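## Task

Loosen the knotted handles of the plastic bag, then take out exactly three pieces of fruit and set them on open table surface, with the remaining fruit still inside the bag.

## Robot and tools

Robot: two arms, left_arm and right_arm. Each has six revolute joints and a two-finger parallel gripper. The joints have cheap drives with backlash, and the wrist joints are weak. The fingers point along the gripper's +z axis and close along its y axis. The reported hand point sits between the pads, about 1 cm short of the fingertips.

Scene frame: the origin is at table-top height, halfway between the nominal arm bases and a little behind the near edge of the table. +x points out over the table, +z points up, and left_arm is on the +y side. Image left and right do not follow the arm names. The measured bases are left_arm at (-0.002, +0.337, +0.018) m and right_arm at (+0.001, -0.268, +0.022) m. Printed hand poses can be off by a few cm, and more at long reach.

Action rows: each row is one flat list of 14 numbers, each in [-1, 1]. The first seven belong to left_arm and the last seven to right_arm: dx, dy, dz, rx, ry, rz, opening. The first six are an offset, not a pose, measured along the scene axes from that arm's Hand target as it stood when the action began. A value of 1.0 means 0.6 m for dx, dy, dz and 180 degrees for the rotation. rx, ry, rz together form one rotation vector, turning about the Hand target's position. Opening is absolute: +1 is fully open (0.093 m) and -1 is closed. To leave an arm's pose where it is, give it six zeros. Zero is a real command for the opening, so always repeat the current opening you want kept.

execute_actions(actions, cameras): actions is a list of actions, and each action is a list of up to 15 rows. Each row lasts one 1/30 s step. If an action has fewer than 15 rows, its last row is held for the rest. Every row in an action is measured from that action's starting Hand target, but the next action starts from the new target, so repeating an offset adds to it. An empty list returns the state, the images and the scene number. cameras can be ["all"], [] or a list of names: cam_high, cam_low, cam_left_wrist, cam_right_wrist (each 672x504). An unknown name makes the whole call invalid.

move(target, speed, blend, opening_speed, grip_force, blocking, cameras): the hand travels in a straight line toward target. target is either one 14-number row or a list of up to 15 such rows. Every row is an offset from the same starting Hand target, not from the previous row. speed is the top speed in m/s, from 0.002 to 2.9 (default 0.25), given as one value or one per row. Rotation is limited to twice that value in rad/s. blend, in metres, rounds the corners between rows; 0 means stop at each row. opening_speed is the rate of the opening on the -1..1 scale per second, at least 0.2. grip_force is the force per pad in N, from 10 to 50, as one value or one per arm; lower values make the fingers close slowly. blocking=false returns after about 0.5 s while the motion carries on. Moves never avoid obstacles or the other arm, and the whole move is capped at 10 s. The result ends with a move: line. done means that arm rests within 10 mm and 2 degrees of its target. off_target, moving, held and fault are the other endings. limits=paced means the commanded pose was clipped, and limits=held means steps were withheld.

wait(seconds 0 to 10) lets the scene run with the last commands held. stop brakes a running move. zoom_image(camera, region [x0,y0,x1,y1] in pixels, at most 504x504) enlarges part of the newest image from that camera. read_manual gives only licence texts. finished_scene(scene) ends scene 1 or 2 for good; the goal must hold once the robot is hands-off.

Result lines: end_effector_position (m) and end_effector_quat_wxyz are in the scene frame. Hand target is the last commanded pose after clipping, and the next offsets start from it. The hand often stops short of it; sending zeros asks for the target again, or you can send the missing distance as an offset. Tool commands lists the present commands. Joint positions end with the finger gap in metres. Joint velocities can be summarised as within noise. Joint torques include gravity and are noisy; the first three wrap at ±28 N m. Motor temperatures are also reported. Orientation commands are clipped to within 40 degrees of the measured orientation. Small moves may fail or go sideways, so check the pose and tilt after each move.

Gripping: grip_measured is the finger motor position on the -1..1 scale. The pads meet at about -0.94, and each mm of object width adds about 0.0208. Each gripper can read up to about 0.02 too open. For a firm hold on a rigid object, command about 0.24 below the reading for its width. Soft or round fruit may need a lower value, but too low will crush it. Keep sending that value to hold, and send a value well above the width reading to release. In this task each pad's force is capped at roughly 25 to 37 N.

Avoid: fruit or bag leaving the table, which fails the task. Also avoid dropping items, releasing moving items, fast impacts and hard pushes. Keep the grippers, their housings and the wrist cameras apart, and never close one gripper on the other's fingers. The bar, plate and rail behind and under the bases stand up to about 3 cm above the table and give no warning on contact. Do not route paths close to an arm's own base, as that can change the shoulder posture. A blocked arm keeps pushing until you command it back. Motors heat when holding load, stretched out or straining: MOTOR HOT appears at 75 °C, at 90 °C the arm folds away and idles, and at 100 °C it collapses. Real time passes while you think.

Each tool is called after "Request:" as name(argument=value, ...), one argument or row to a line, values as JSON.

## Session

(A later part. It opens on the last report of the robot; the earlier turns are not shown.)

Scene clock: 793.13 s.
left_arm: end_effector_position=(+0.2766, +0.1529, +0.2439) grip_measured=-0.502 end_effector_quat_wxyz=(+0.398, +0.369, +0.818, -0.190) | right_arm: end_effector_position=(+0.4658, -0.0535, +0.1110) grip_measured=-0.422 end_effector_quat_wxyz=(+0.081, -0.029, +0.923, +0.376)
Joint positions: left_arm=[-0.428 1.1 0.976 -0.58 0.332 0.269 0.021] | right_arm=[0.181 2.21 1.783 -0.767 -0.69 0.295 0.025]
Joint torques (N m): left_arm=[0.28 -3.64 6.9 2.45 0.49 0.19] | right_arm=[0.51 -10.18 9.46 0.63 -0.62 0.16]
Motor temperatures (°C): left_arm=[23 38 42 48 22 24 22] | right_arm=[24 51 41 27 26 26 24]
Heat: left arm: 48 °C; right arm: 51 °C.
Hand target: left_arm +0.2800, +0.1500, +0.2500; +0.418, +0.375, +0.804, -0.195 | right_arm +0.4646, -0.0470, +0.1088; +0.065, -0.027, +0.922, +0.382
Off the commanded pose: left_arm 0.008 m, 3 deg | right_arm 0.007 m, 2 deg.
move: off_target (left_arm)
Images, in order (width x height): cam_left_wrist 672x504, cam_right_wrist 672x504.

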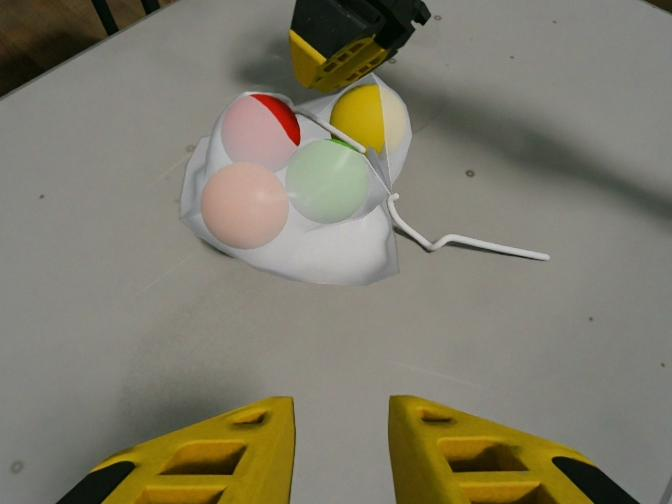

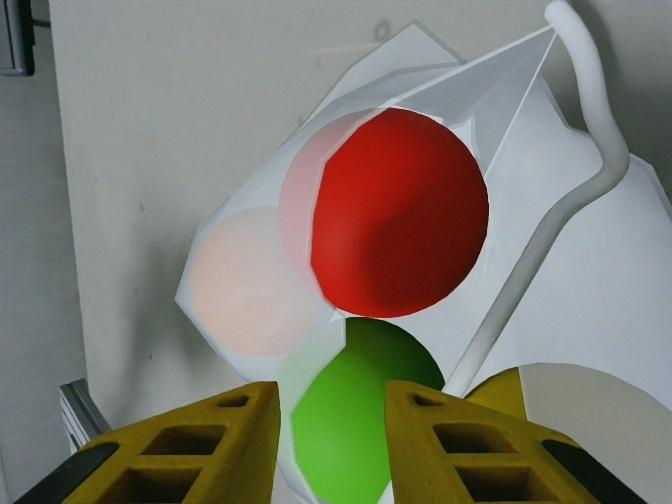

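Request:
move(
  target=[0,0,0,0,0,0,-0.5, -0.0118,0.049,-0.0545,0,0,0,-0.42],
  speed=0.1,
  cameras=["cam_left_wrist","cam_right_wrist"],
)

Scene clock: 808.47 s.
left_arm: end_effector_position=(+0.2766, +0.1529, +0.2440) grip_measured=-0.502 end_effector_quat_wxyz=(+0.398, +0.369, +0.818, -0.190) | right_arm: end_effector_position=(+0.4582, -0.0199, +0.0923) grip_measured=-0.422 end_effector_quat_wxyz=(+0.073, -0.032, +0.919, +0.386)
Joint positions: left_arm=[-0.428 1.1 0.976 -0.58 0.333 0.269 0.021] | right_arm=[0.249 2.235 1.731 -0.651 -0.691 0.37 0.025]
Joint torques (N m): left_arm=[0.27 -3.58 6.97 2.48 0.46 0.17] | right_arm=[0.2 -10.39 5.56 1.16 -0.36 0.19]
Motor temperatures (°C): left_arm=[23 34 41 53 22 24 22] | right_arm=[24 54 41 27 26 26 24]
Heat: left arm: 53 °C; right arm: 54 °C.
Hand target: left_arm +0.2800, +0.1501, +0.2500; +0.418, +0.375, +0.804, -0.195 | right_arm +0.4574, -0.0175, +0.0761; +0.065, -0.027, +0.922, +0.382
Off the commanded pose: left_arm 0.007 m, 3 deg | right_arm 0.016 m, 1 deg.
move: off_target (left_arm, right_arm)
Images, in order (width x height): cam_left_wrist 672x504, cam_right_wrist 672x504.

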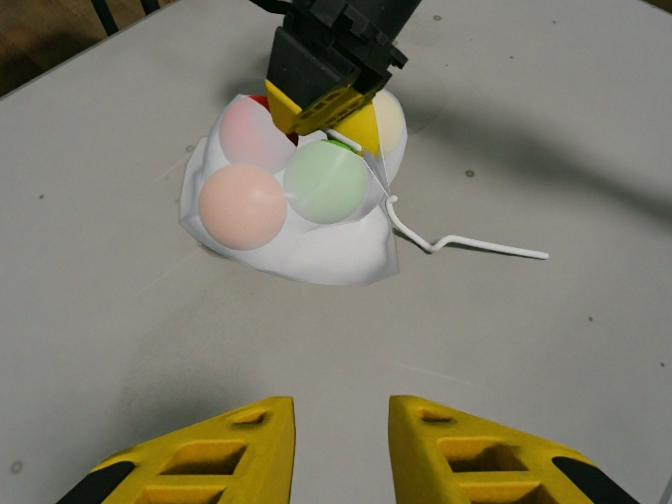

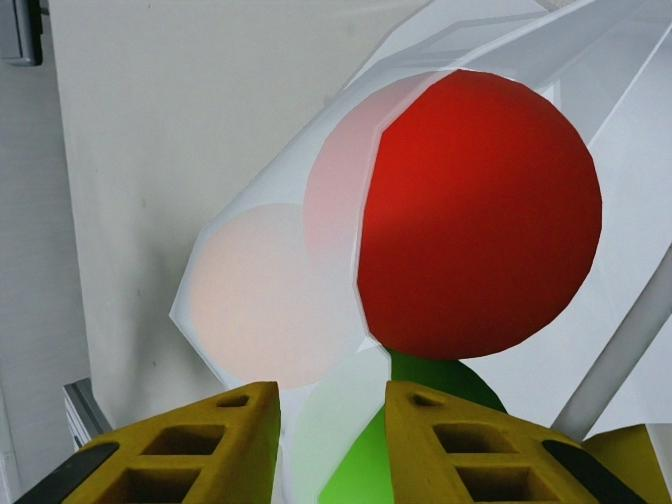

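Request:
move(
  target=[0,0,0,0,0,0,-0.5, 0.003,0.0,-0.03,0,0,0,-0.42],
  speed=0.1,
  cameras=["cam_left_wrist","cam_right_wrist"],
)

Scene clock: 817.43 s.
left_arm: end_effector_position=(+0.2766, +0.1529, +0.2440) grip_measured=-0.502 end_effector_quat_wxyz=(+0.398, +0.369, +0.818, -0.190) | right_arm: end_effector_position=(+0.4655, -0.0162, +0.0869) grip_measured=-0.422 end_effector_quat_wxyz=(+0.090, -0.040, +0.913, +0.395)
Joint positions: left_arm=[-0.428 1.1 0.976 -0.58 0.333 0.269 0.021] | right_arm=[0.249 2.249 1.714 -0.577 -0.7 0.37 0.025]
Joint torques (N m): left_arm=[0.21 -3.62 6.97 2.47 0.46 0.19] | right_arm=[-0.13 -9.36 4.85 1.05 -0.27 0.18]
Motor temperatures (°C): left_arm=[23 32 41 54 22 24 22] | right_arm=[24 56 40 27 26 26 24]
Heat: left arm: 54 °C; right arm: 56 °C.
Hand target: left_arm +0.2800, +0.1501, +0.2500; +0.418, +0.375, +0.804, -0.195 | right_arm +0.4592, -0.0175, +0.0581; +0.065, -0.027, +0.922, +0.382
Off the commanded pose: left_arm 0.007 m, 3 deg | right_arm 0.030 m, 4 deg.
move: off_target (left_arm, right_arm)
Images, in order (width x height): cam_left_wrist 672x504, cam_right_wrist 672x504.

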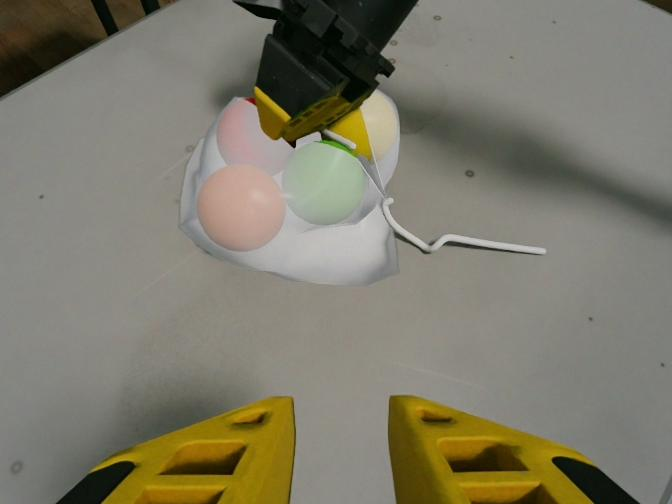

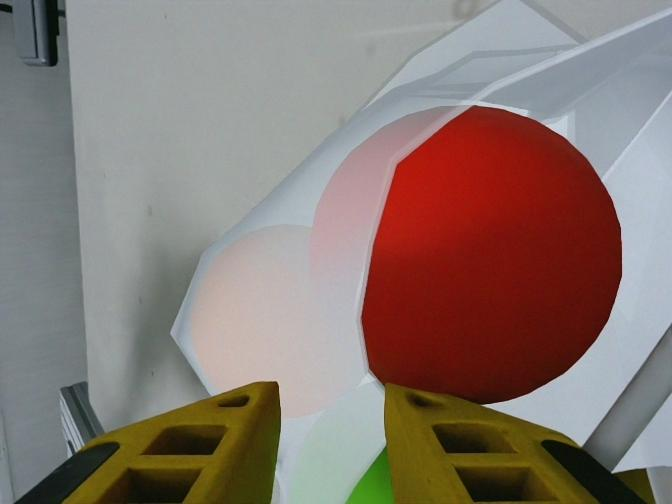

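Request:
move(
  target=[
    [0,0,0,0,0,0,-0.5, -0.0058,-0.016,0.0502,0,0,0,-0.42],
    [0,0,0,0,0,0,-0.5, 0.0008,0.0158,0.0148,0,0,0,-0.42],
  ],
  speed=0.1,
  cameras=["cam_left_wrist","cam_right_wrist"],
)

Scene clock: 833.73 s.
left_arm: end_effector_position=(+0.2766, +0.1529, +0.2440) grip_measured=-0.502 end_effector_quat_wxyz=(+0.398, +0.369, +0.818, -0.190) | right_arm: end_effector_position=(+0.4568, -0.0105, +0.0854) grip_measured=-0.422 end_effector_quat_wxyz=(+0.070, -0.033, +0.915, +0.396)
Joint positions: left_arm=[-0.428 1.1 0.976 -0.58 0.333 0.269 0.021] | right_arm=[0.263 2.249 1.714 -0.604 -0.707 0.392 0.025]
Joint torques (N m): left_arm=[0.27 -3.62 6.97 2.47 0.44 0.2] | right_arm=[0.53 -9.43 7.34 1.08 -0.16 0.19]
Motor temperatures (°C): left_arm=[23 31 40 56 22 24 22] | right_arm=[24 56 39 28 25 26 24]
Heat: left arm: 56 °C; right arm: 56 °C.
Hand target: left_arm +0.2800, +0.1501, +0.2500; +0.418, +0.375, +0.804, -0.195 | right_arm +0.4596, -0.0080, +0.0669; +0.065, -0.027, +0.922, +0.382
Off the commanded pose: left_arm 0.007 m, 3 deg | right_arm 0.019 m, 2 deg.
move: off_target (left_arm, right_arm)
Images, in order (width x height): cam_left_wrist 672x504, cam_right_wrist 672x504.

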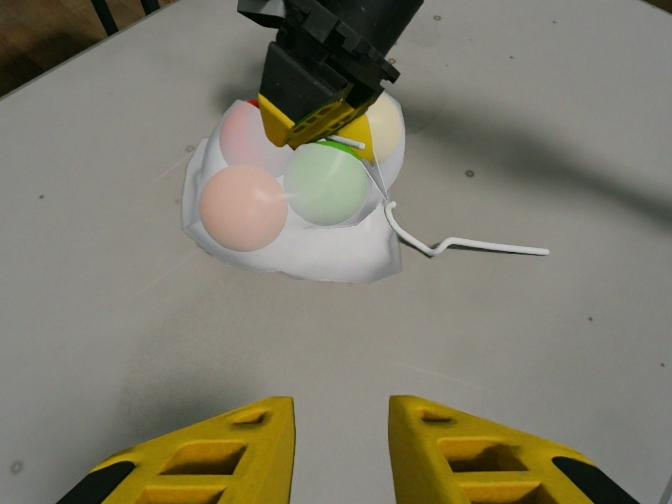

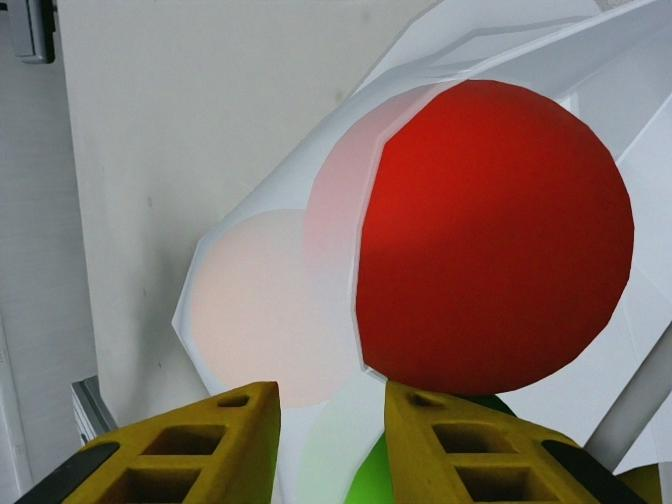

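Request:
move(
  target=[
    [0,0,0,0,0,0,-0.5, -0.0083,-0.0408,0.0385,0,0,0,-0.42],
    [0,0,0,0,0,0,-0.5, -0.001,0.0007,-0.0282,0,0,0,-0.42],
  ],
  speed=[0.15, 0.1],
  cameras=["cam_left_wrist","cam_right_wrist"],
)

Scene clock: 844.63 s.
left_arm: end_effector_position=(+0.2766, +0.1529, +0.2440) grip_measured=-0.502 end_effector_quat_wxyz=(+0.398, +0.369, +0.818, -0.190) | right_arm: end_effector_position=(+0.4618, -0.0049, +0.0792) grip_measured=-0.422 end_effector_quat_wxyz=(+0.080, -0.040, +0.911, +0.402)
Joint positions: left_arm=[-0.428 1.1 0.976 -0.58 0.333 0.269 0.021] | right_arm=[0.268 2.269 1.708 -0.549 -0.712 0.394 0.025]
Joint torques (N m): left_arm=[0.23 -3.55 7.04 2.46 0.46 0.19] | right_arm=[0.12 -9.28 5.04 1.06 -0.08 0.15]
Motor temperatures (°C): left_arm=[23 30 40 57 22 24 22] | right_arm=[24 56 39 28 25 26 24]
Heat: left arm: 57 °C; right arm: 56 °C.
Hand target: left_arm +0.2800, +0.1501, +0.2500; +0.418, +0.375, +0.804, -0.195 | right_arm +0.4591, -0.0077, +0.0499; +0.065, -0.026, +0.922, +0.382
Off the commanded pose: left_arm 0.007 m, 3 deg | right_arm 0.029 m, 4 deg.
move: off_target (left_arm, right_arm)
Images, in order (width x height): cam_left_wrist 672x504, cam_right_wrist 672x504.

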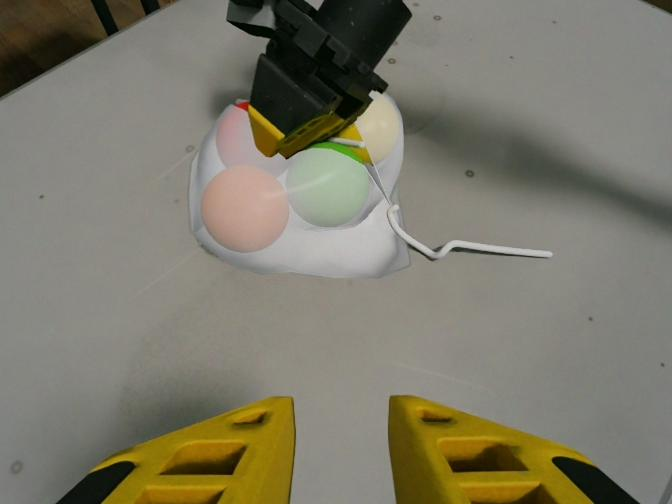

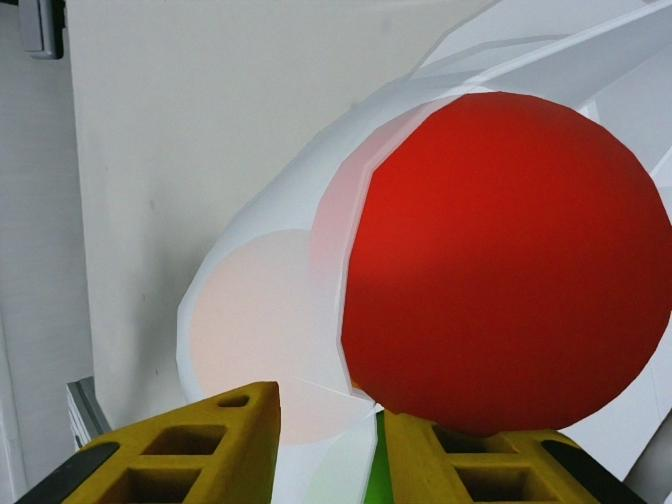

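Request:
move(
  target=[0,0,0,0,0,0,-0.5, 0.0,0.0,0.0,0,0,0,-1],
  opening_speed=0.8,
  cameras=["cam_left_wrist","cam_right_wrist"],
)

Scene clock: 850.93 s.
left_arm: end_effector_position=(+0.2766, +0.1529, +0.2440) grip_measured=-0.502 end_effector_quat_wxyz=(+0.398, +0.369, +0.818, -0.190) | right_arm: end_effector_position=(+0.4620, -0.0060, +0.0733) grip_measured=-0.983 end_effector_quat_wxyz=(+0.078, -0.037, +0.914, +0.397)
Joint positions: left_arm=[-0.428 1.1 0.976 -0.58 0.333 0.269 0.021] | right_arm=[0.268 2.279 1.708 -0.549 -0.703 0.394 0]
Joint torques (N m): left_arm=[0.13 -3.66 6.99 2.48 0.45 0.17] | right_arm=[-0.01 -10.13 5.16 1.09 -0.15 0.14]
Motor temperatures (°C): left_arm=[23 30 40 57 22 24 22] | right_arm=[24 57 39 28 25 26 24]
Heat: left arm: 57 °C; right arm: 57 °C.
Hand target: left_arm +0.2800, +0.1501, +0.2500; +0.418, +0.375, +0.804, -0.195 | right_arm +0.4592, -0.0077, +0.0500; +0.065, -0.026, +0.922, +0.382
Off the commanded pose: left_arm 0.007 m, 3 deg | right_arm 0.024 m, 3 deg.
move: off_target (left_arm, right_arm)
Images, in order (width x height): cam_left_wrist 672x504, cam_right_wrist 672x504.

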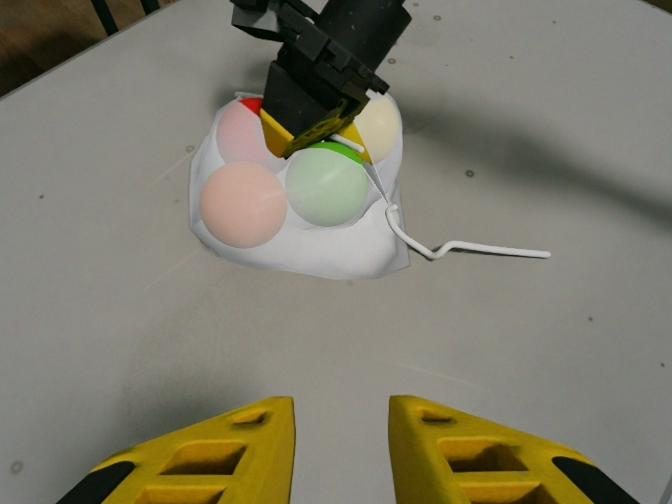

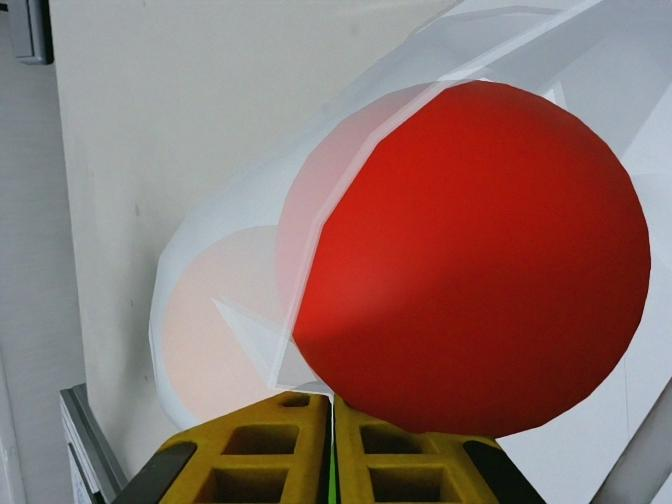

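Request:
move(
  target=[0,0,0,0,0,0,-0.5, 0.0,0.01,0.11,0,0,0,-1],
  speed=0.08,
  cameras=["cam_left_wrist","cam_right_wrist"],
)

Scene clock: 855.40 s.
left_arm: end_effector_position=(+0.2766, +0.1529, +0.2440) grip_measured=-0.502 end_effector_quat_wxyz=(+0.398, +0.369, +0.818, -0.190) | right_arm: end_effector_position=(+0.4571, -0.0060, +0.0911) grip_measured=-0.983 end_effector_quat_wxyz=(+0.048, -0.020, +0.922, +0.383)
Joint positions: left_arm=[-0.428 1.1 0.976 -0.58 0.333 0.269 0.021] | right_arm=[0.276 2.279 1.81 -0.714 -0.686 0.412 0]
Joint torques (N m): left_arm=[0.25 -3.66 6.97 2.45 0.45 0.19] | right_arm=[0.8 -15.84 9.47 0.68 -0.27 0.18]
Motor temperatures (°C): left_arm=[23 30 40 57 22 24 22] | right_arm=[24 59 39 28 25 26 24]
Heat: left arm: 57 °C; right arm: 59 °C.
Hand target: left_arm +0.2800, +0.1501, +0.2500; +0.418, +0.375, +0.804, -0.195 | right_arm +0.4591, -0.0016, +0.1161; +0.065, -0.027, +0.922, +0.382
Off the commanded pose: left_arm 0.007 m, 3 deg | right_arm 0.025 m, 2 deg.
move: off_target (left_arm, right_arm)
Images, in order (width x height): cam_left_wrist 672x504, cam_right_wrist 672x504.

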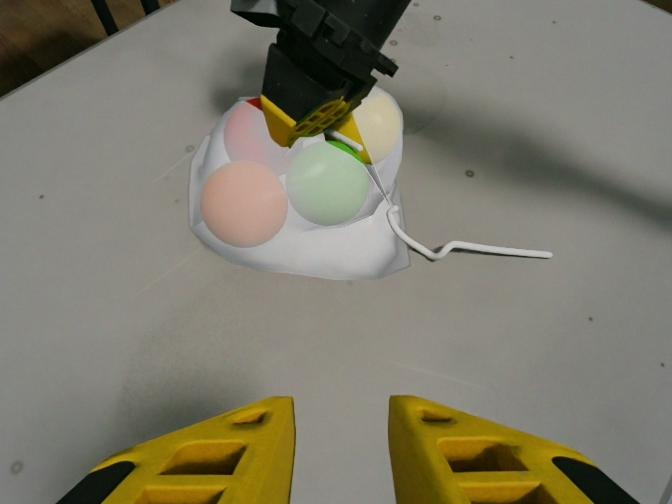

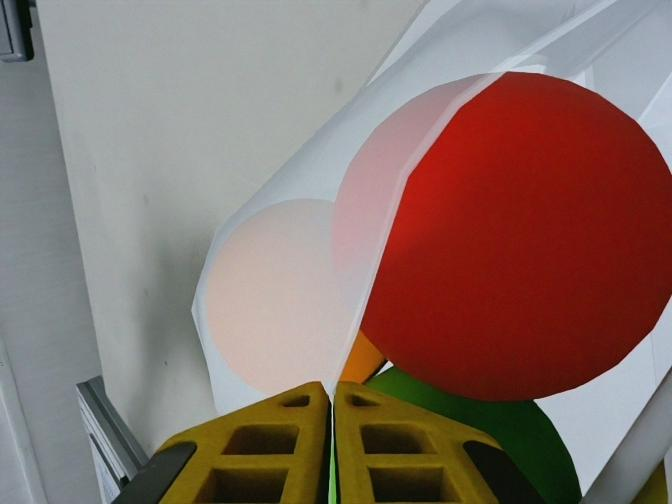

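Request:
move(
  target=[
    [0,0,0,0,0,0,-0.5, -0.007,0.0527,0.0917,0,0,0,-1],
    [0,0,0,0,0,0,-0.5, -0.015,0.17,0.06,0,0,0,-1],
  ],
  speed=0.1,
  blend=0.02,
  cameras=["all"],
)

Scene clock: 862.67 s.
left_arm: end_effector_position=(+0.2766, +0.1529, +0.2440) grip_measured=-0.502 end_effector_quat_wxyz=(+0.398, +0.369, +0.818, -0.190) | right_arm: end_effector_position=(+0.4436, +0.0922, +0.1529) grip_measured=-0.983 end_effector_quat_wxyz=(+0.054, -0.025, +0.923, +0.380)
Joint positions: left_arm=[-0.428 1.1 0.976 -0.58 0.333 0.269 0.021] | right_arm=[0.481 2.337 2.13 -0.834 -0.587 0.63 0]
Joint torques (N m): left_arm=[0.16 -3.64 6.94 2.47 0.46 0.19] | right_arm=[0.57 -11.4 9.94 1.29 -0.25 0.19]
Motor temperatures (°C): left_arm=[23 29 40 57 22 24 22] | right_arm=[24 64 39 28 25 26 24]
Heat: left arm: 57 °C; right arm: 64 °C.
Hand target: left_arm +0.2800, +0.1501, +0.2500; +0.418, +0.375, +0.804, -0.195 | right_arm +0.4502, +0.1003, +0.1521; +0.065, -0.027, +0.922, +0.382
Off the commanded pose: left_arm 0.007 m, 3 deg | right_arm 0.010 m, 1 deg.
move: off_target (left_arm)

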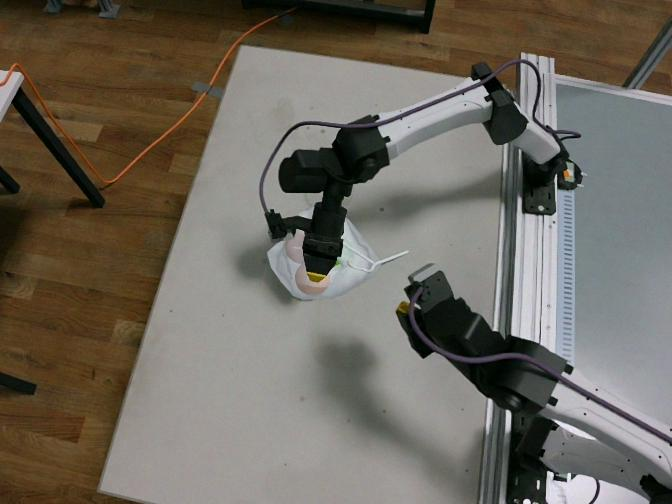

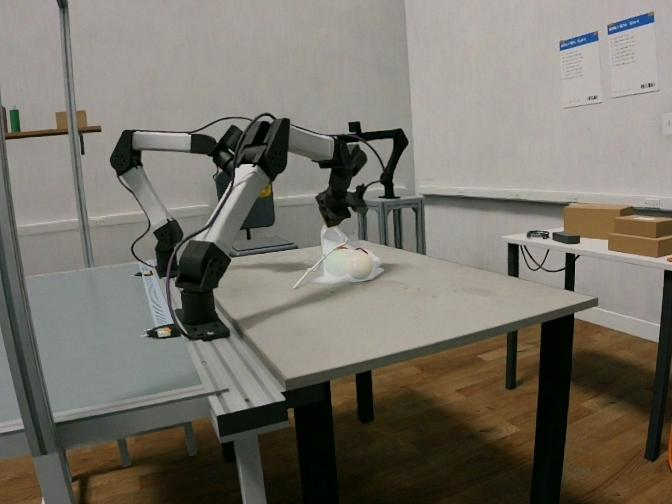

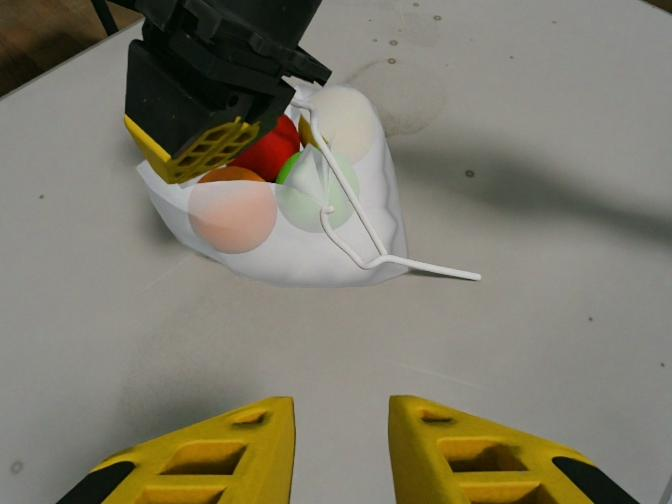

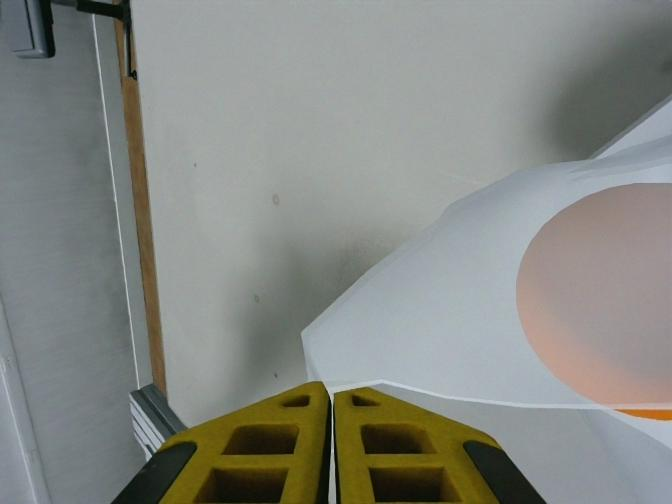

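Request:
move(
  target=[
    [0,0,0,0,0,0,-0.5, -0.017,0.08,-0.12,0,0,0,-1],
    [0,0,0,0,0,0,-0.5, -0.017,0.08,-0.12,0,0,0,-0.5],
  ],
  speed=0.1,
  cameras=["cam_left_wrist","cam_right_wrist"],
)

Scene clock: 868.97 s.
left_arm: end_effector_position=(+0.2766, +0.1529, +0.2440) grip_measured=-0.502 end_effector_quat_wxyz=(+0.398, +0.369, +0.818, -0.190) | right_arm: end_effector_position=(+0.4396, +0.1429, +0.0946) grip_measured=-0.502 end_effector_quat_wxyz=(+0.064, -0.029, +0.920, +0.386)
Joint positions: left_arm=[-0.428 1.1 0.976 -0.58 0.333 0.269 0.021] | right_arm=[0.568 2.441 2.06 -0.59 -0.54 0.714 0.021]
Joint torques (N m): left_arm=[0.27 -3.59 7.01 2.48 0.45 0.18] | right_arm=[0.5 -12.16 6.5 1.49 -0.15 0.18]
Motor temperatures (°C): left_arm=[23 29 40 57 22 24 22] | right_arm=[24 64 40 28 25 26 24]
Heat: left arm: 57 °C; right arm: 64 °C.
Hand target: left_arm +0.2800, +0.1501, +0.2500; +0.418, +0.375, +0.804, -0.195 | right_arm +0.4400, +0.1483, +0.0800; +0.065, -0.026, +0.922, +0.382
Off the commanded pose: left_arm 0.007 m, 3 deg | right_arm 0.015 m, 1 deg.
move: off_target (left_arm, right_arm); target 2's new opening was sent with right_arm's hand 0.015 m and 1 deg from that target
Images, in order (width x height): cam_left_wrist 672x504, cam_right_wrist 672x504.

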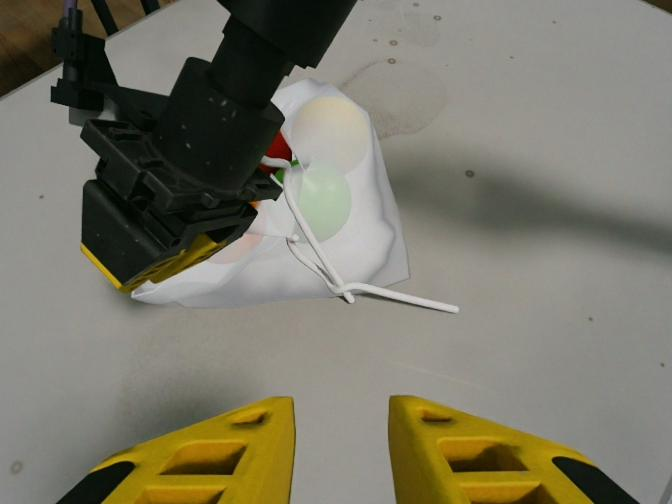

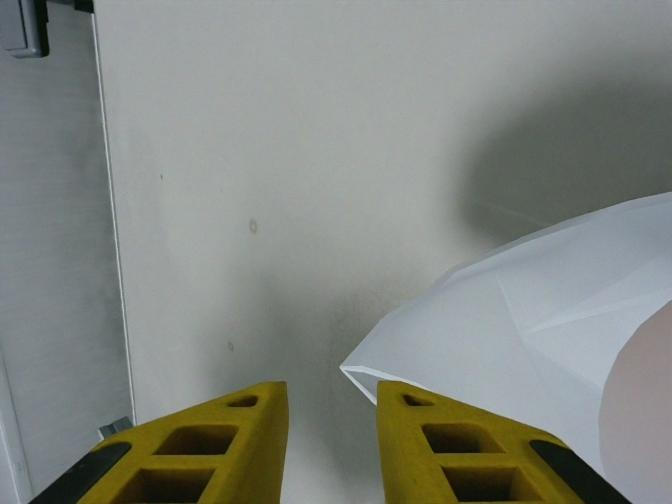

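Request:
move(
  target=[
    [-0.1,0.16,0.02,0,0,0,-0.5, -0.0333,0.083,0.0,0,0,0,-0.5],
    [-0.1,0.16,0.02,0,0,0,-0.5, -0.0167,0.045,0.2,0,0,0,-0.5],
    [-0.1,0.16,0.02,0,0,0,-0.5, -0.0667,-0.2467,0.3,0,0,0,-0.5],
    [-0.1,0.16,0.02,0,0,0,-0.5, -0.3167,-0.7138,0.0833,-0.0623,-0.3748,0.054,-0.5],
  ],
  speed=[0.08, 0.15, 0.25, 0.3],
  blend=[0.005, 0.03, 0.05, 0],
  cameras=["all"],
)

Scene clock: 888.63 s.
left_arm: end_effector_position=(+0.2267, +0.2479, +0.2591) grip_measured=-0.502 end_effector_quat_wxyz=(+0.425, +0.372, +0.804, -0.183) | right_arm: end_effector_position=(+0.2467, -0.2762, +0.1226) grip_measured=-0.502 end_effector_quat_wxyz=(+0.523, -0.314, +0.762, +0.218)
Joint positions: left_arm=[0.076 0.846 0.942 -0.939 0.7 0.673 0.021] | right_arm=[-0.763 1.291 0.51 -0.609 -1.189 -1.393 0.021]
Joint torques (N m): left_arm=[0.34 -0.87 9.25 1.2 0.74 0.19] | right_arm=[-1.28 -2.51 8.09 0.26 -0.95 0.05]
Motor temperatures (°C): left_arm=[23 29 41 55 22 24 22] | right_arm=[24 63 40 29 25 26 24]
Heat: left arm: 55 °C; right arm: 63 °C.
Hand target: left_arm +0.2200, +0.2460, +0.2620; +0.418, +0.375, +0.804, -0.195 | right_arm +0.2500, -0.2800, +0.1300; +0.531, -0.313, +0.756, +0.220
Off the commanded pose: left_arm 0.007 m, 2 deg | right_arm 0.009 m, 1 deg.
move: done

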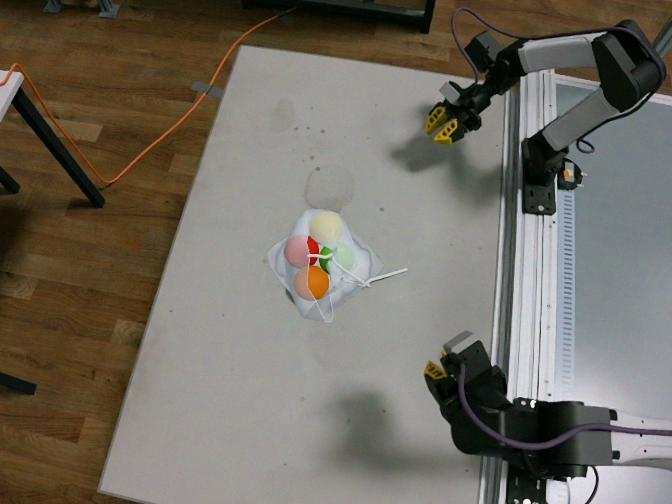

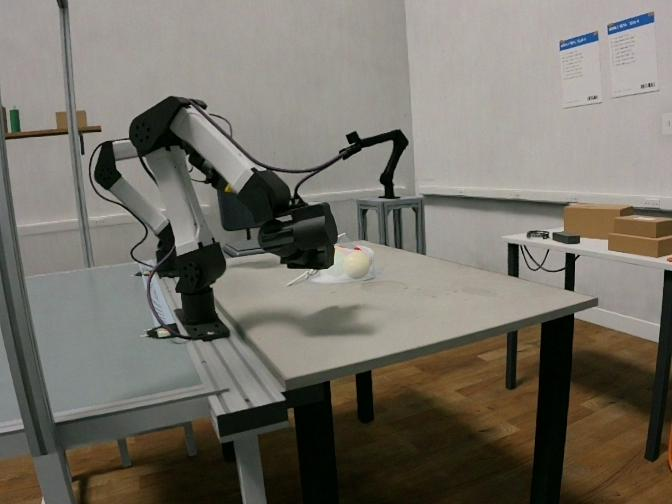

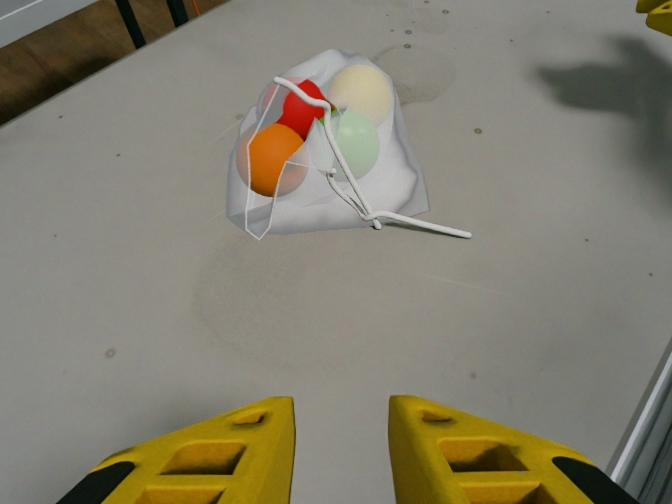

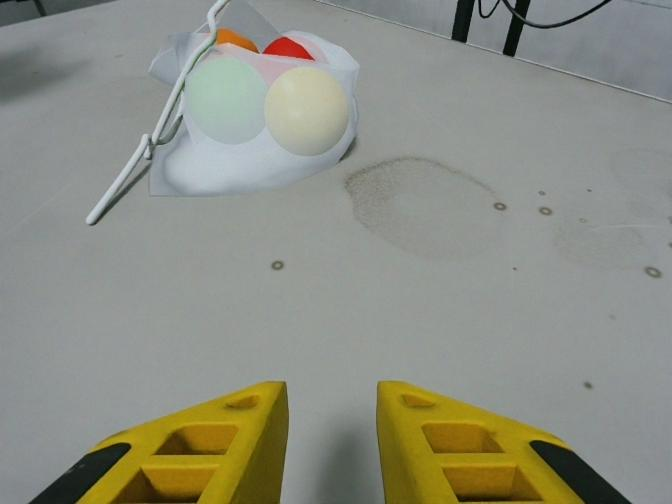

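Request:
zoom_image(
  camera="cam_left_wrist",
  region=[200, 30, 480, 260],
)

Request:
zoom_image(
  camera="cam_high",
  region=[250, 190, 420, 340],
)

Request:
zoom_image(
  camera="cam_right_wrist",
  region=[130, 0, 390, 220],
)

Scaled by 1.800 from the camera's 672x504 image, which has a finer 960x720 frame.

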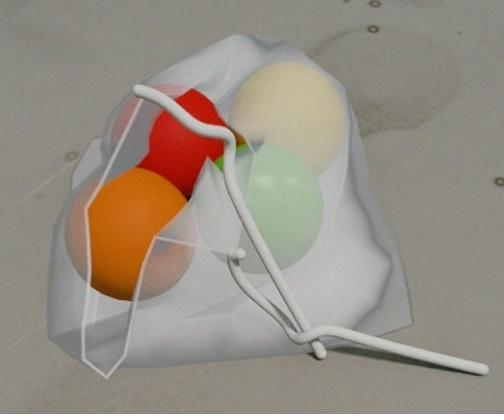

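Scaled by 2.965 from the camera's 672x504 image, which has a finer 960x720 frame.

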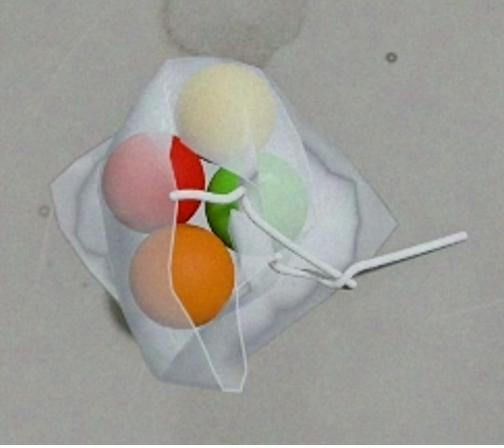

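Scaled by 1.938 from the camera's 672x504 image, which has a finer 960x720 frame.

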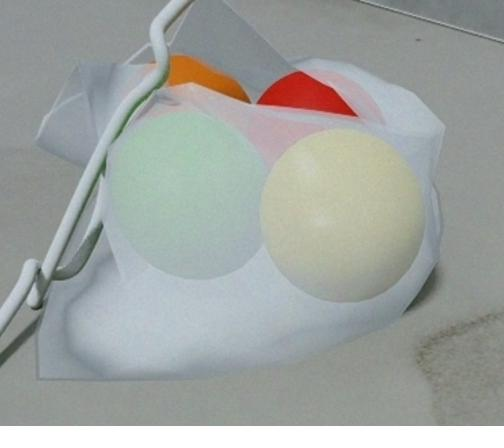

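Request:
move(
  target=[0.4,-0.385,-0.165,0.0726,0.1555,0.2713,-0.42, 0,0,0,0,0,0,-0.5],
  speed=0.25,
  cameras=["cam_left_wrist","cam_high"],
)

Scene clock: 912.57 s.
left_arm: end_effector_position=(+0.4642, +0.0127, +0.1679) grip_measured=-0.422 end_effector_quat_wxyz=(+0.239, +0.006, +0.971, -0.026) | right_arm: end_effector_position=(+0.2464, -0.2759, +0.1226) grip_measured=-0.502 end_effector_quat_wxyz=(+0.523, -0.315, +0.762, +0.219)
Joint positions: left_arm=[-0.691 2.596 2.838 -1.393 -0.274 -0.62 0.025] | right_arm=[-0.763 1.291 0.51 -0.611 -1.19 -1.395 0.021]
Joint torques (N m): left_arm=[-0.72 -10.66 9.26 0.87 -0.46 -0.1] | right_arm=[-1.46 -2.32 8.05 0.26 -0.95 0.02]
Motor temperatures (°C): left_arm=[23 29 43 50 22 24 22] | right_arm=[24 54 40 27 26 26 24]
Heat: left arm: 50 °C; right arm: 54 °C.
Hand target: left_arm +0.4600, +0.0150, +0.1631; +0.217, +0.000, +0.976, +0.000 | right_arm +0.2500, -0.2800, +0.1300; +0.531, -0.313, +0.756, +0.220
Off the commanded pose: left_arm 0.007 m, 4 deg | right_arm 0.009 m, 1 deg.
move: off_target (left_arm)
Images, in order (width x height): cam_high 672x504, cam_left_wrist 672x504.

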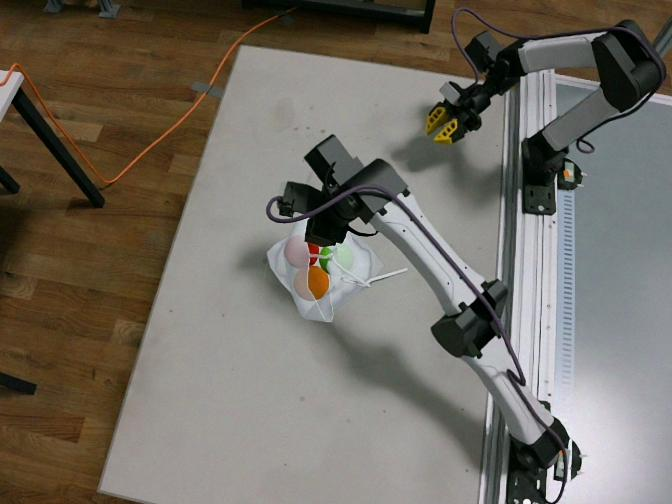

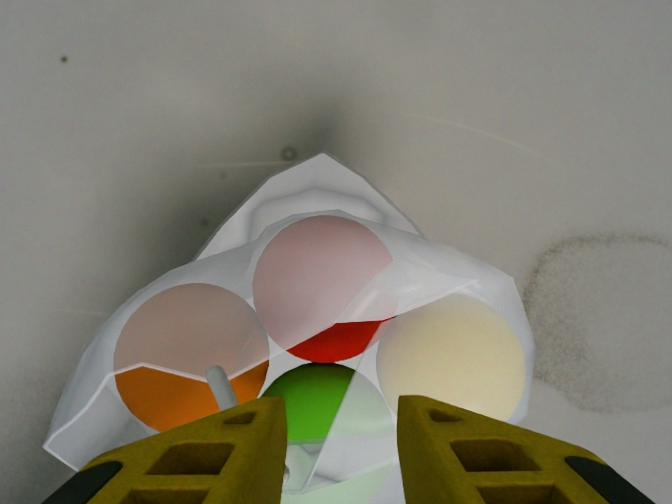

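Request:
move(
  target=[-0.0067,0.0683,-0.11,0,0,0,-0.42, 0,0,0,0,0,0,-0.5],
  speed=0.12,
  cameras=["cam_left_wrist"],
)

Scene clock: 929.80 s.
left_arm: end_effector_position=(+0.4521, +0.0601, +0.0849) grip_measured=-0.422 end_effector_quat_wxyz=(+0.199, -0.004, +0.980, +0.015) | right_arm: end_effector_position=(+0.2464, -0.2759, +0.1226) grip_measured=-0.502 end_effector_quat_wxyz=(+0.523, -0.315, +0.762, +0.219)
Joint positions: left_arm=[-0.634 2.345 2.07 -0.982 -0.275 -0.598 0.025] | right_arm=[-0.763 1.291 0.51 -0.611 -1.19 -1.395 0.021]
Joint torques (N m): left_arm=[-0.31 -13.78 5.9 1.46 -0.19 0.18] | right_arm=[-1.33 -2.26 8.08 0.23 -0.98 0.01]
Motor temperatures (°C): left_arm=[23 36 43 47 22 24 22] | right_arm=[24 51 40 27 26 26 24]
Heat: left arm: 47 °C; right arm: 51 °C.
Hand target: left_arm +0.4560, +0.0561, +0.0969; +0.217, +0.000, +0.976, +0.000 | right_arm +0.2500, -0.2800, +0.1300; +0.531, -0.313, +0.756, +0.220
Off the commanded pose: left_arm 0.014 m, 3 deg | right_arm 0.009 m, 1 deg.
move: off_target (left_arm)
Images, in order (width x height): cam_left_wrist 672x504.

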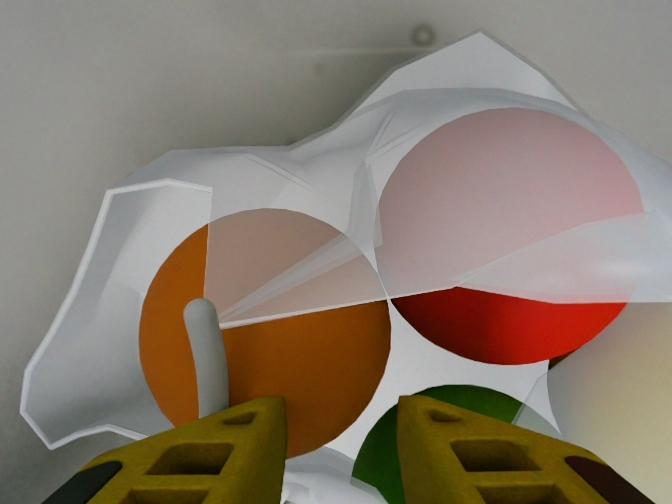

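Request:
move(
  target=[
    [0,0,0.0718,0,0,0,-0.42, 0,0,0,0,0,0,-0.5],
    [0.02,0.0467,0.0718,0,0,0,-0.42, 0,0,0,0,0,0,-0.5],
    [0.0217,0.0467,0.0085,0,0,0,-0.42, 0,0,0,0,0,0,-0.5],
  ],
  speed=0.12,
  blend=[0.01, 0.01, 0],
  cameras=["cam_left_wrist"],
)

Scene clock: 948.73 s.
left_arm: end_effector_position=(+0.4660, +0.0925, +0.0883) grip_measured=-0.422 end_effector_quat_wxyz=(+0.198, -0.007, +0.980, +0.022) | right_arm: end_effector_position=(+0.2464, -0.2759, +0.1226) grip_measured=-0.502 end_effector_quat_wxyz=(+0.523, -0.315, +0.762, +0.219)
Joint positions: left_arm=[-0.566 2.313 2.03 -0.964 -0.265 -0.536 0.025] | right_arm=[-0.763 1.291 0.51 -0.611 -1.19 -1.395 0.021]
Joint torques (N m): left_arm=[-0.57 -13.7 6.38 1.46 -0.01 0.18] | right_arm=[-1.36 -2.22 8.13 0.22 -0.97 0.02]
Motor temperatures (°C): left_arm=[23 42 41 47 22 24 22] | right_arm=[24 48 41 26 27 26 24]
Heat: left arm: 47 °C; right arm: 48 °C.
Hand target: left_arm +0.4689, +0.0842, +0.1020; +0.217, +0.000, +0.976, +0.000 | right_arm +0.2500, -0.2800, +0.1300; +0.531, -0.313, +0.756, +0.220
Off the commanded pose: left_arm 0.016 m, 3 deg | right_arm 0.009 m, 1 deg.
move: off_target (left_arm)
Images, in order (width x height): cam_left_wrist 672x504.

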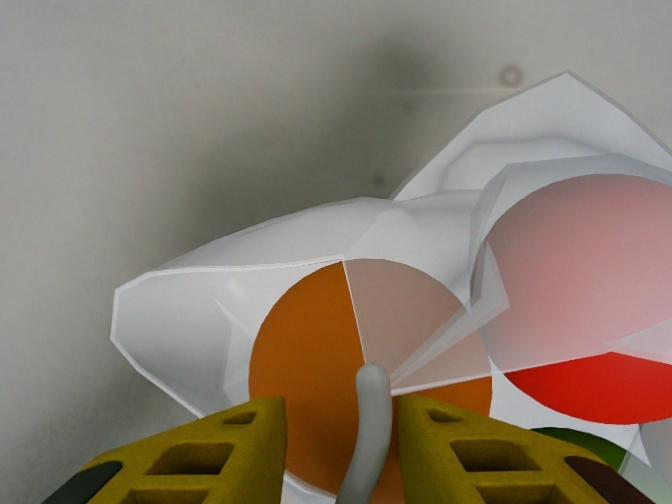

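Request:
move(
  target=[0,0,0,0,0,0,-1, 0,0,0,0,0,0,-0.5],
  opening_speed=0.6,
  cameras=["cam_left_wrist"],
)

Scene clock: 952.87 s.
left_arm: end_effector_position=(+0.4662, +0.0924, +0.0883) grip_measured=-0.905 end_effector_quat_wxyz=(+0.199, -0.007, +0.980, +0.022) | right_arm: end_effector_position=(+0.2464, -0.2759, +0.1226) grip_measured=-0.502 end_effector_quat_wxyz=(+0.523, -0.315, +0.762, +0.219)
Joint positions: left_arm=[-0.566 2.313 2.03 -0.963 -0.265 -0.536 0.002] | right_arm=[-0.763 1.291 0.51 -0.611 -1.19 -1.395 0.021]
Joint torques (N m): left_arm=[-0.62 -13.64 6.38 1.48 -0.02 0.17] | right_arm=[-1.28 -2.3 8.08 0.25 -0.92 0.03]
Heat: left arm: 47 °C; right arm: 48 °C.
Hand target: left_arm +0.4690, +0.0841, +0.1020; +0.217, +0.000, +0.976, +0.000 | right_arm +0.2500, -0.2800, +0.1300; +0.531, -0.313, +0.756, +0.220
Off the commanded pose: left_arm 0.016 m, 3 deg | right_arm 0.009 m, 1 deg.
move: off_target (left_arm)
Images, in order (width x height): cam_left_wrist 672x504.

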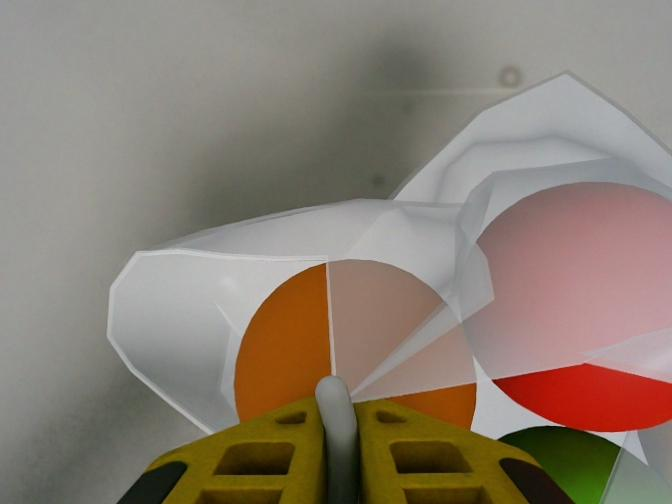

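Request:
move(
  target=[
    [0.01,-0.0067,0.0967,0,0,0,-1, 0,0,0,0,0,0,-0.5],
    [0.1017,-0.0233,0.105,0,-0.06,0,-1, 0,0,0,0,0,0,-0.5],
    [0.16,-0.0567,0.0133,0,-0.1,0,-1, 0,0,0,0,0,0,-0.5],
  ],
  speed=0.12,
  blend=[0.02, 0.02, 0],
  cameras=["all"],
)

Scene clock: 971.57 s.
left_arm: end_effector_position=(+0.5599, +0.0534, +0.1139) grip_measured=-0.905 end_effector_quat_wxyz=(+0.353, -0.003, +0.936, -0.003) | right_arm: end_effector_position=(+0.2464, -0.2759, +0.1226) grip_measured=-0.502 end_effector_quat_wxyz=(+0.523, -0.315, +0.762, +0.219)
Joint positions: left_arm=[-0.566 2.522 2.348 -0.749 -0.373 -0.444 0.002] | right_arm=[-0.763 1.291 0.51 -0.611 -1.19 -1.395 0.021]
Joint torques (N m): left_arm=[-0.51 -12.05 6.83 2.09 -0.49 0.18] | right_arm=[-1.28 -2.29 8.23 0.23 -0.97 0.04]
Motor temperatures (°C): left_arm=[23 51 41 46 22 24 22] | right_arm=[24 46 41 26 27 26 24]
Heat: left arm: 51 °C; right arm: 46 °C.
Hand target: left_arm +0.5650, +0.0501, +0.1101; +0.367, +0.000, +0.930, +0.000 | right_arm +0.2500, -0.2800, +0.1300; +0.531, -0.313, +0.756, +0.220
Off the commanded pose: left_arm 0.007 m, 2 deg | right_arm 0.009 m, 1 deg.
move: done

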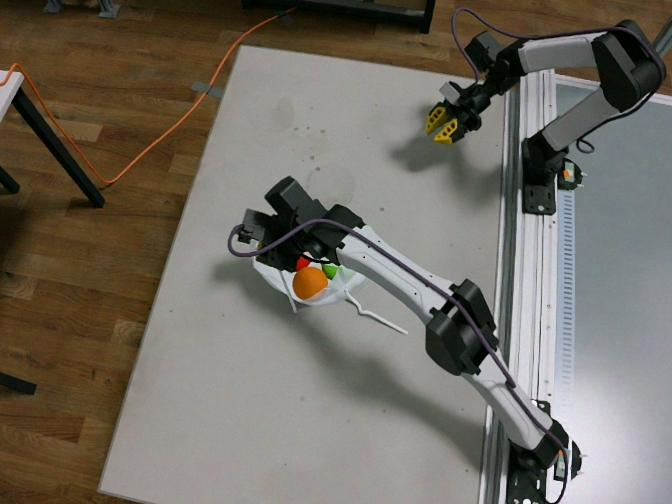

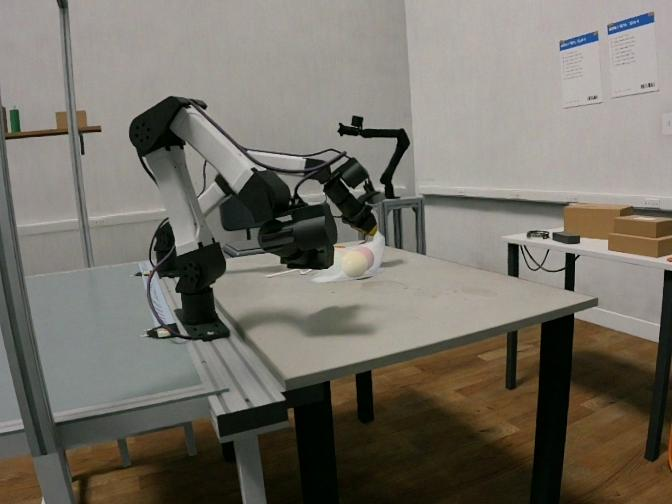

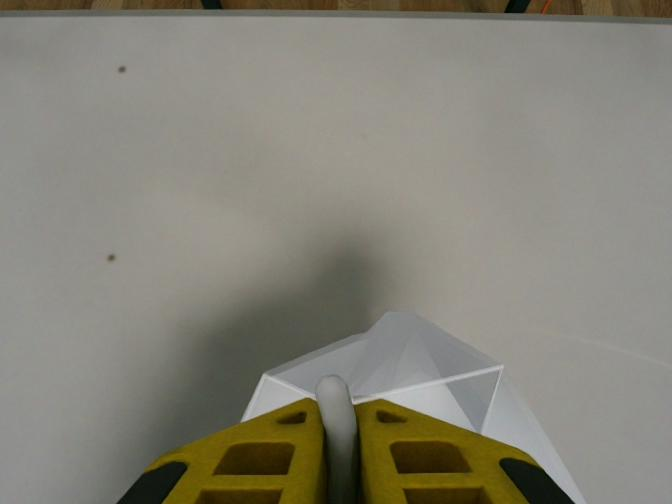

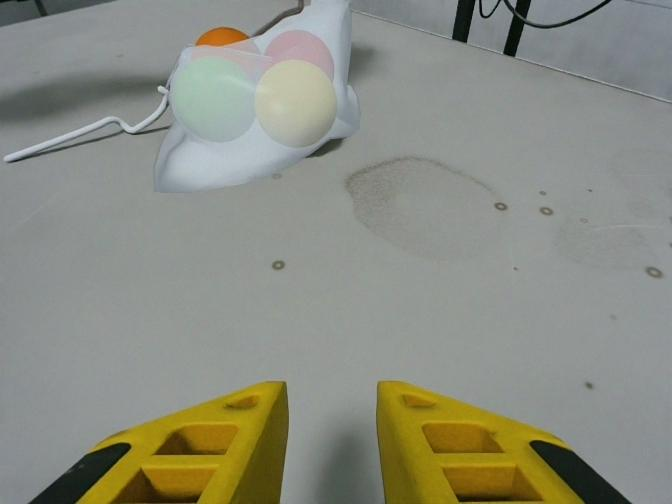

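Request:
zoom_image(
  camera="cam_high",
  region=[235, 190, 425, 350],
)

Request:
zoom_image(
  camera="cam_right_wrist",
  region=[140, 0, 380, 200],
)

Request:
zoom_image(
  camera="cam_low",
  region=[260, 210, 420, 310],
)

Scaled by 2.653 from the camera's 672x504 image, which has a finer 960x720 frame.

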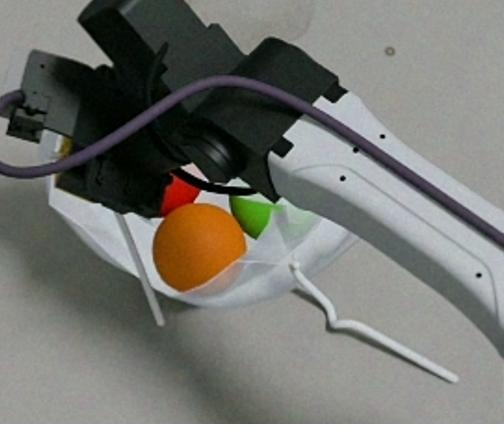

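Scaled by 2.100 from the camera's 672x504 image, which has a finer 960x720 frame.

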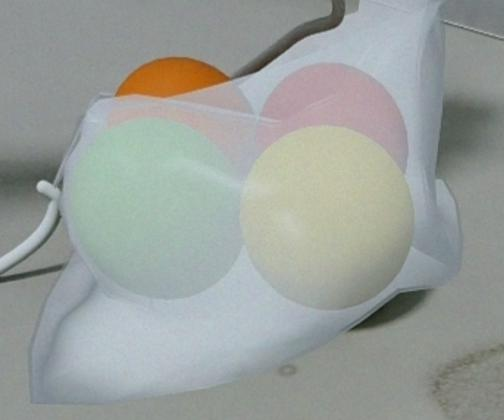

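Scaled by 3.150 from the camera's 672x504 image, which has a finer 960x720 frame.

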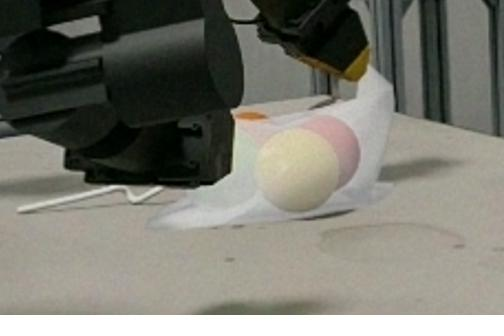

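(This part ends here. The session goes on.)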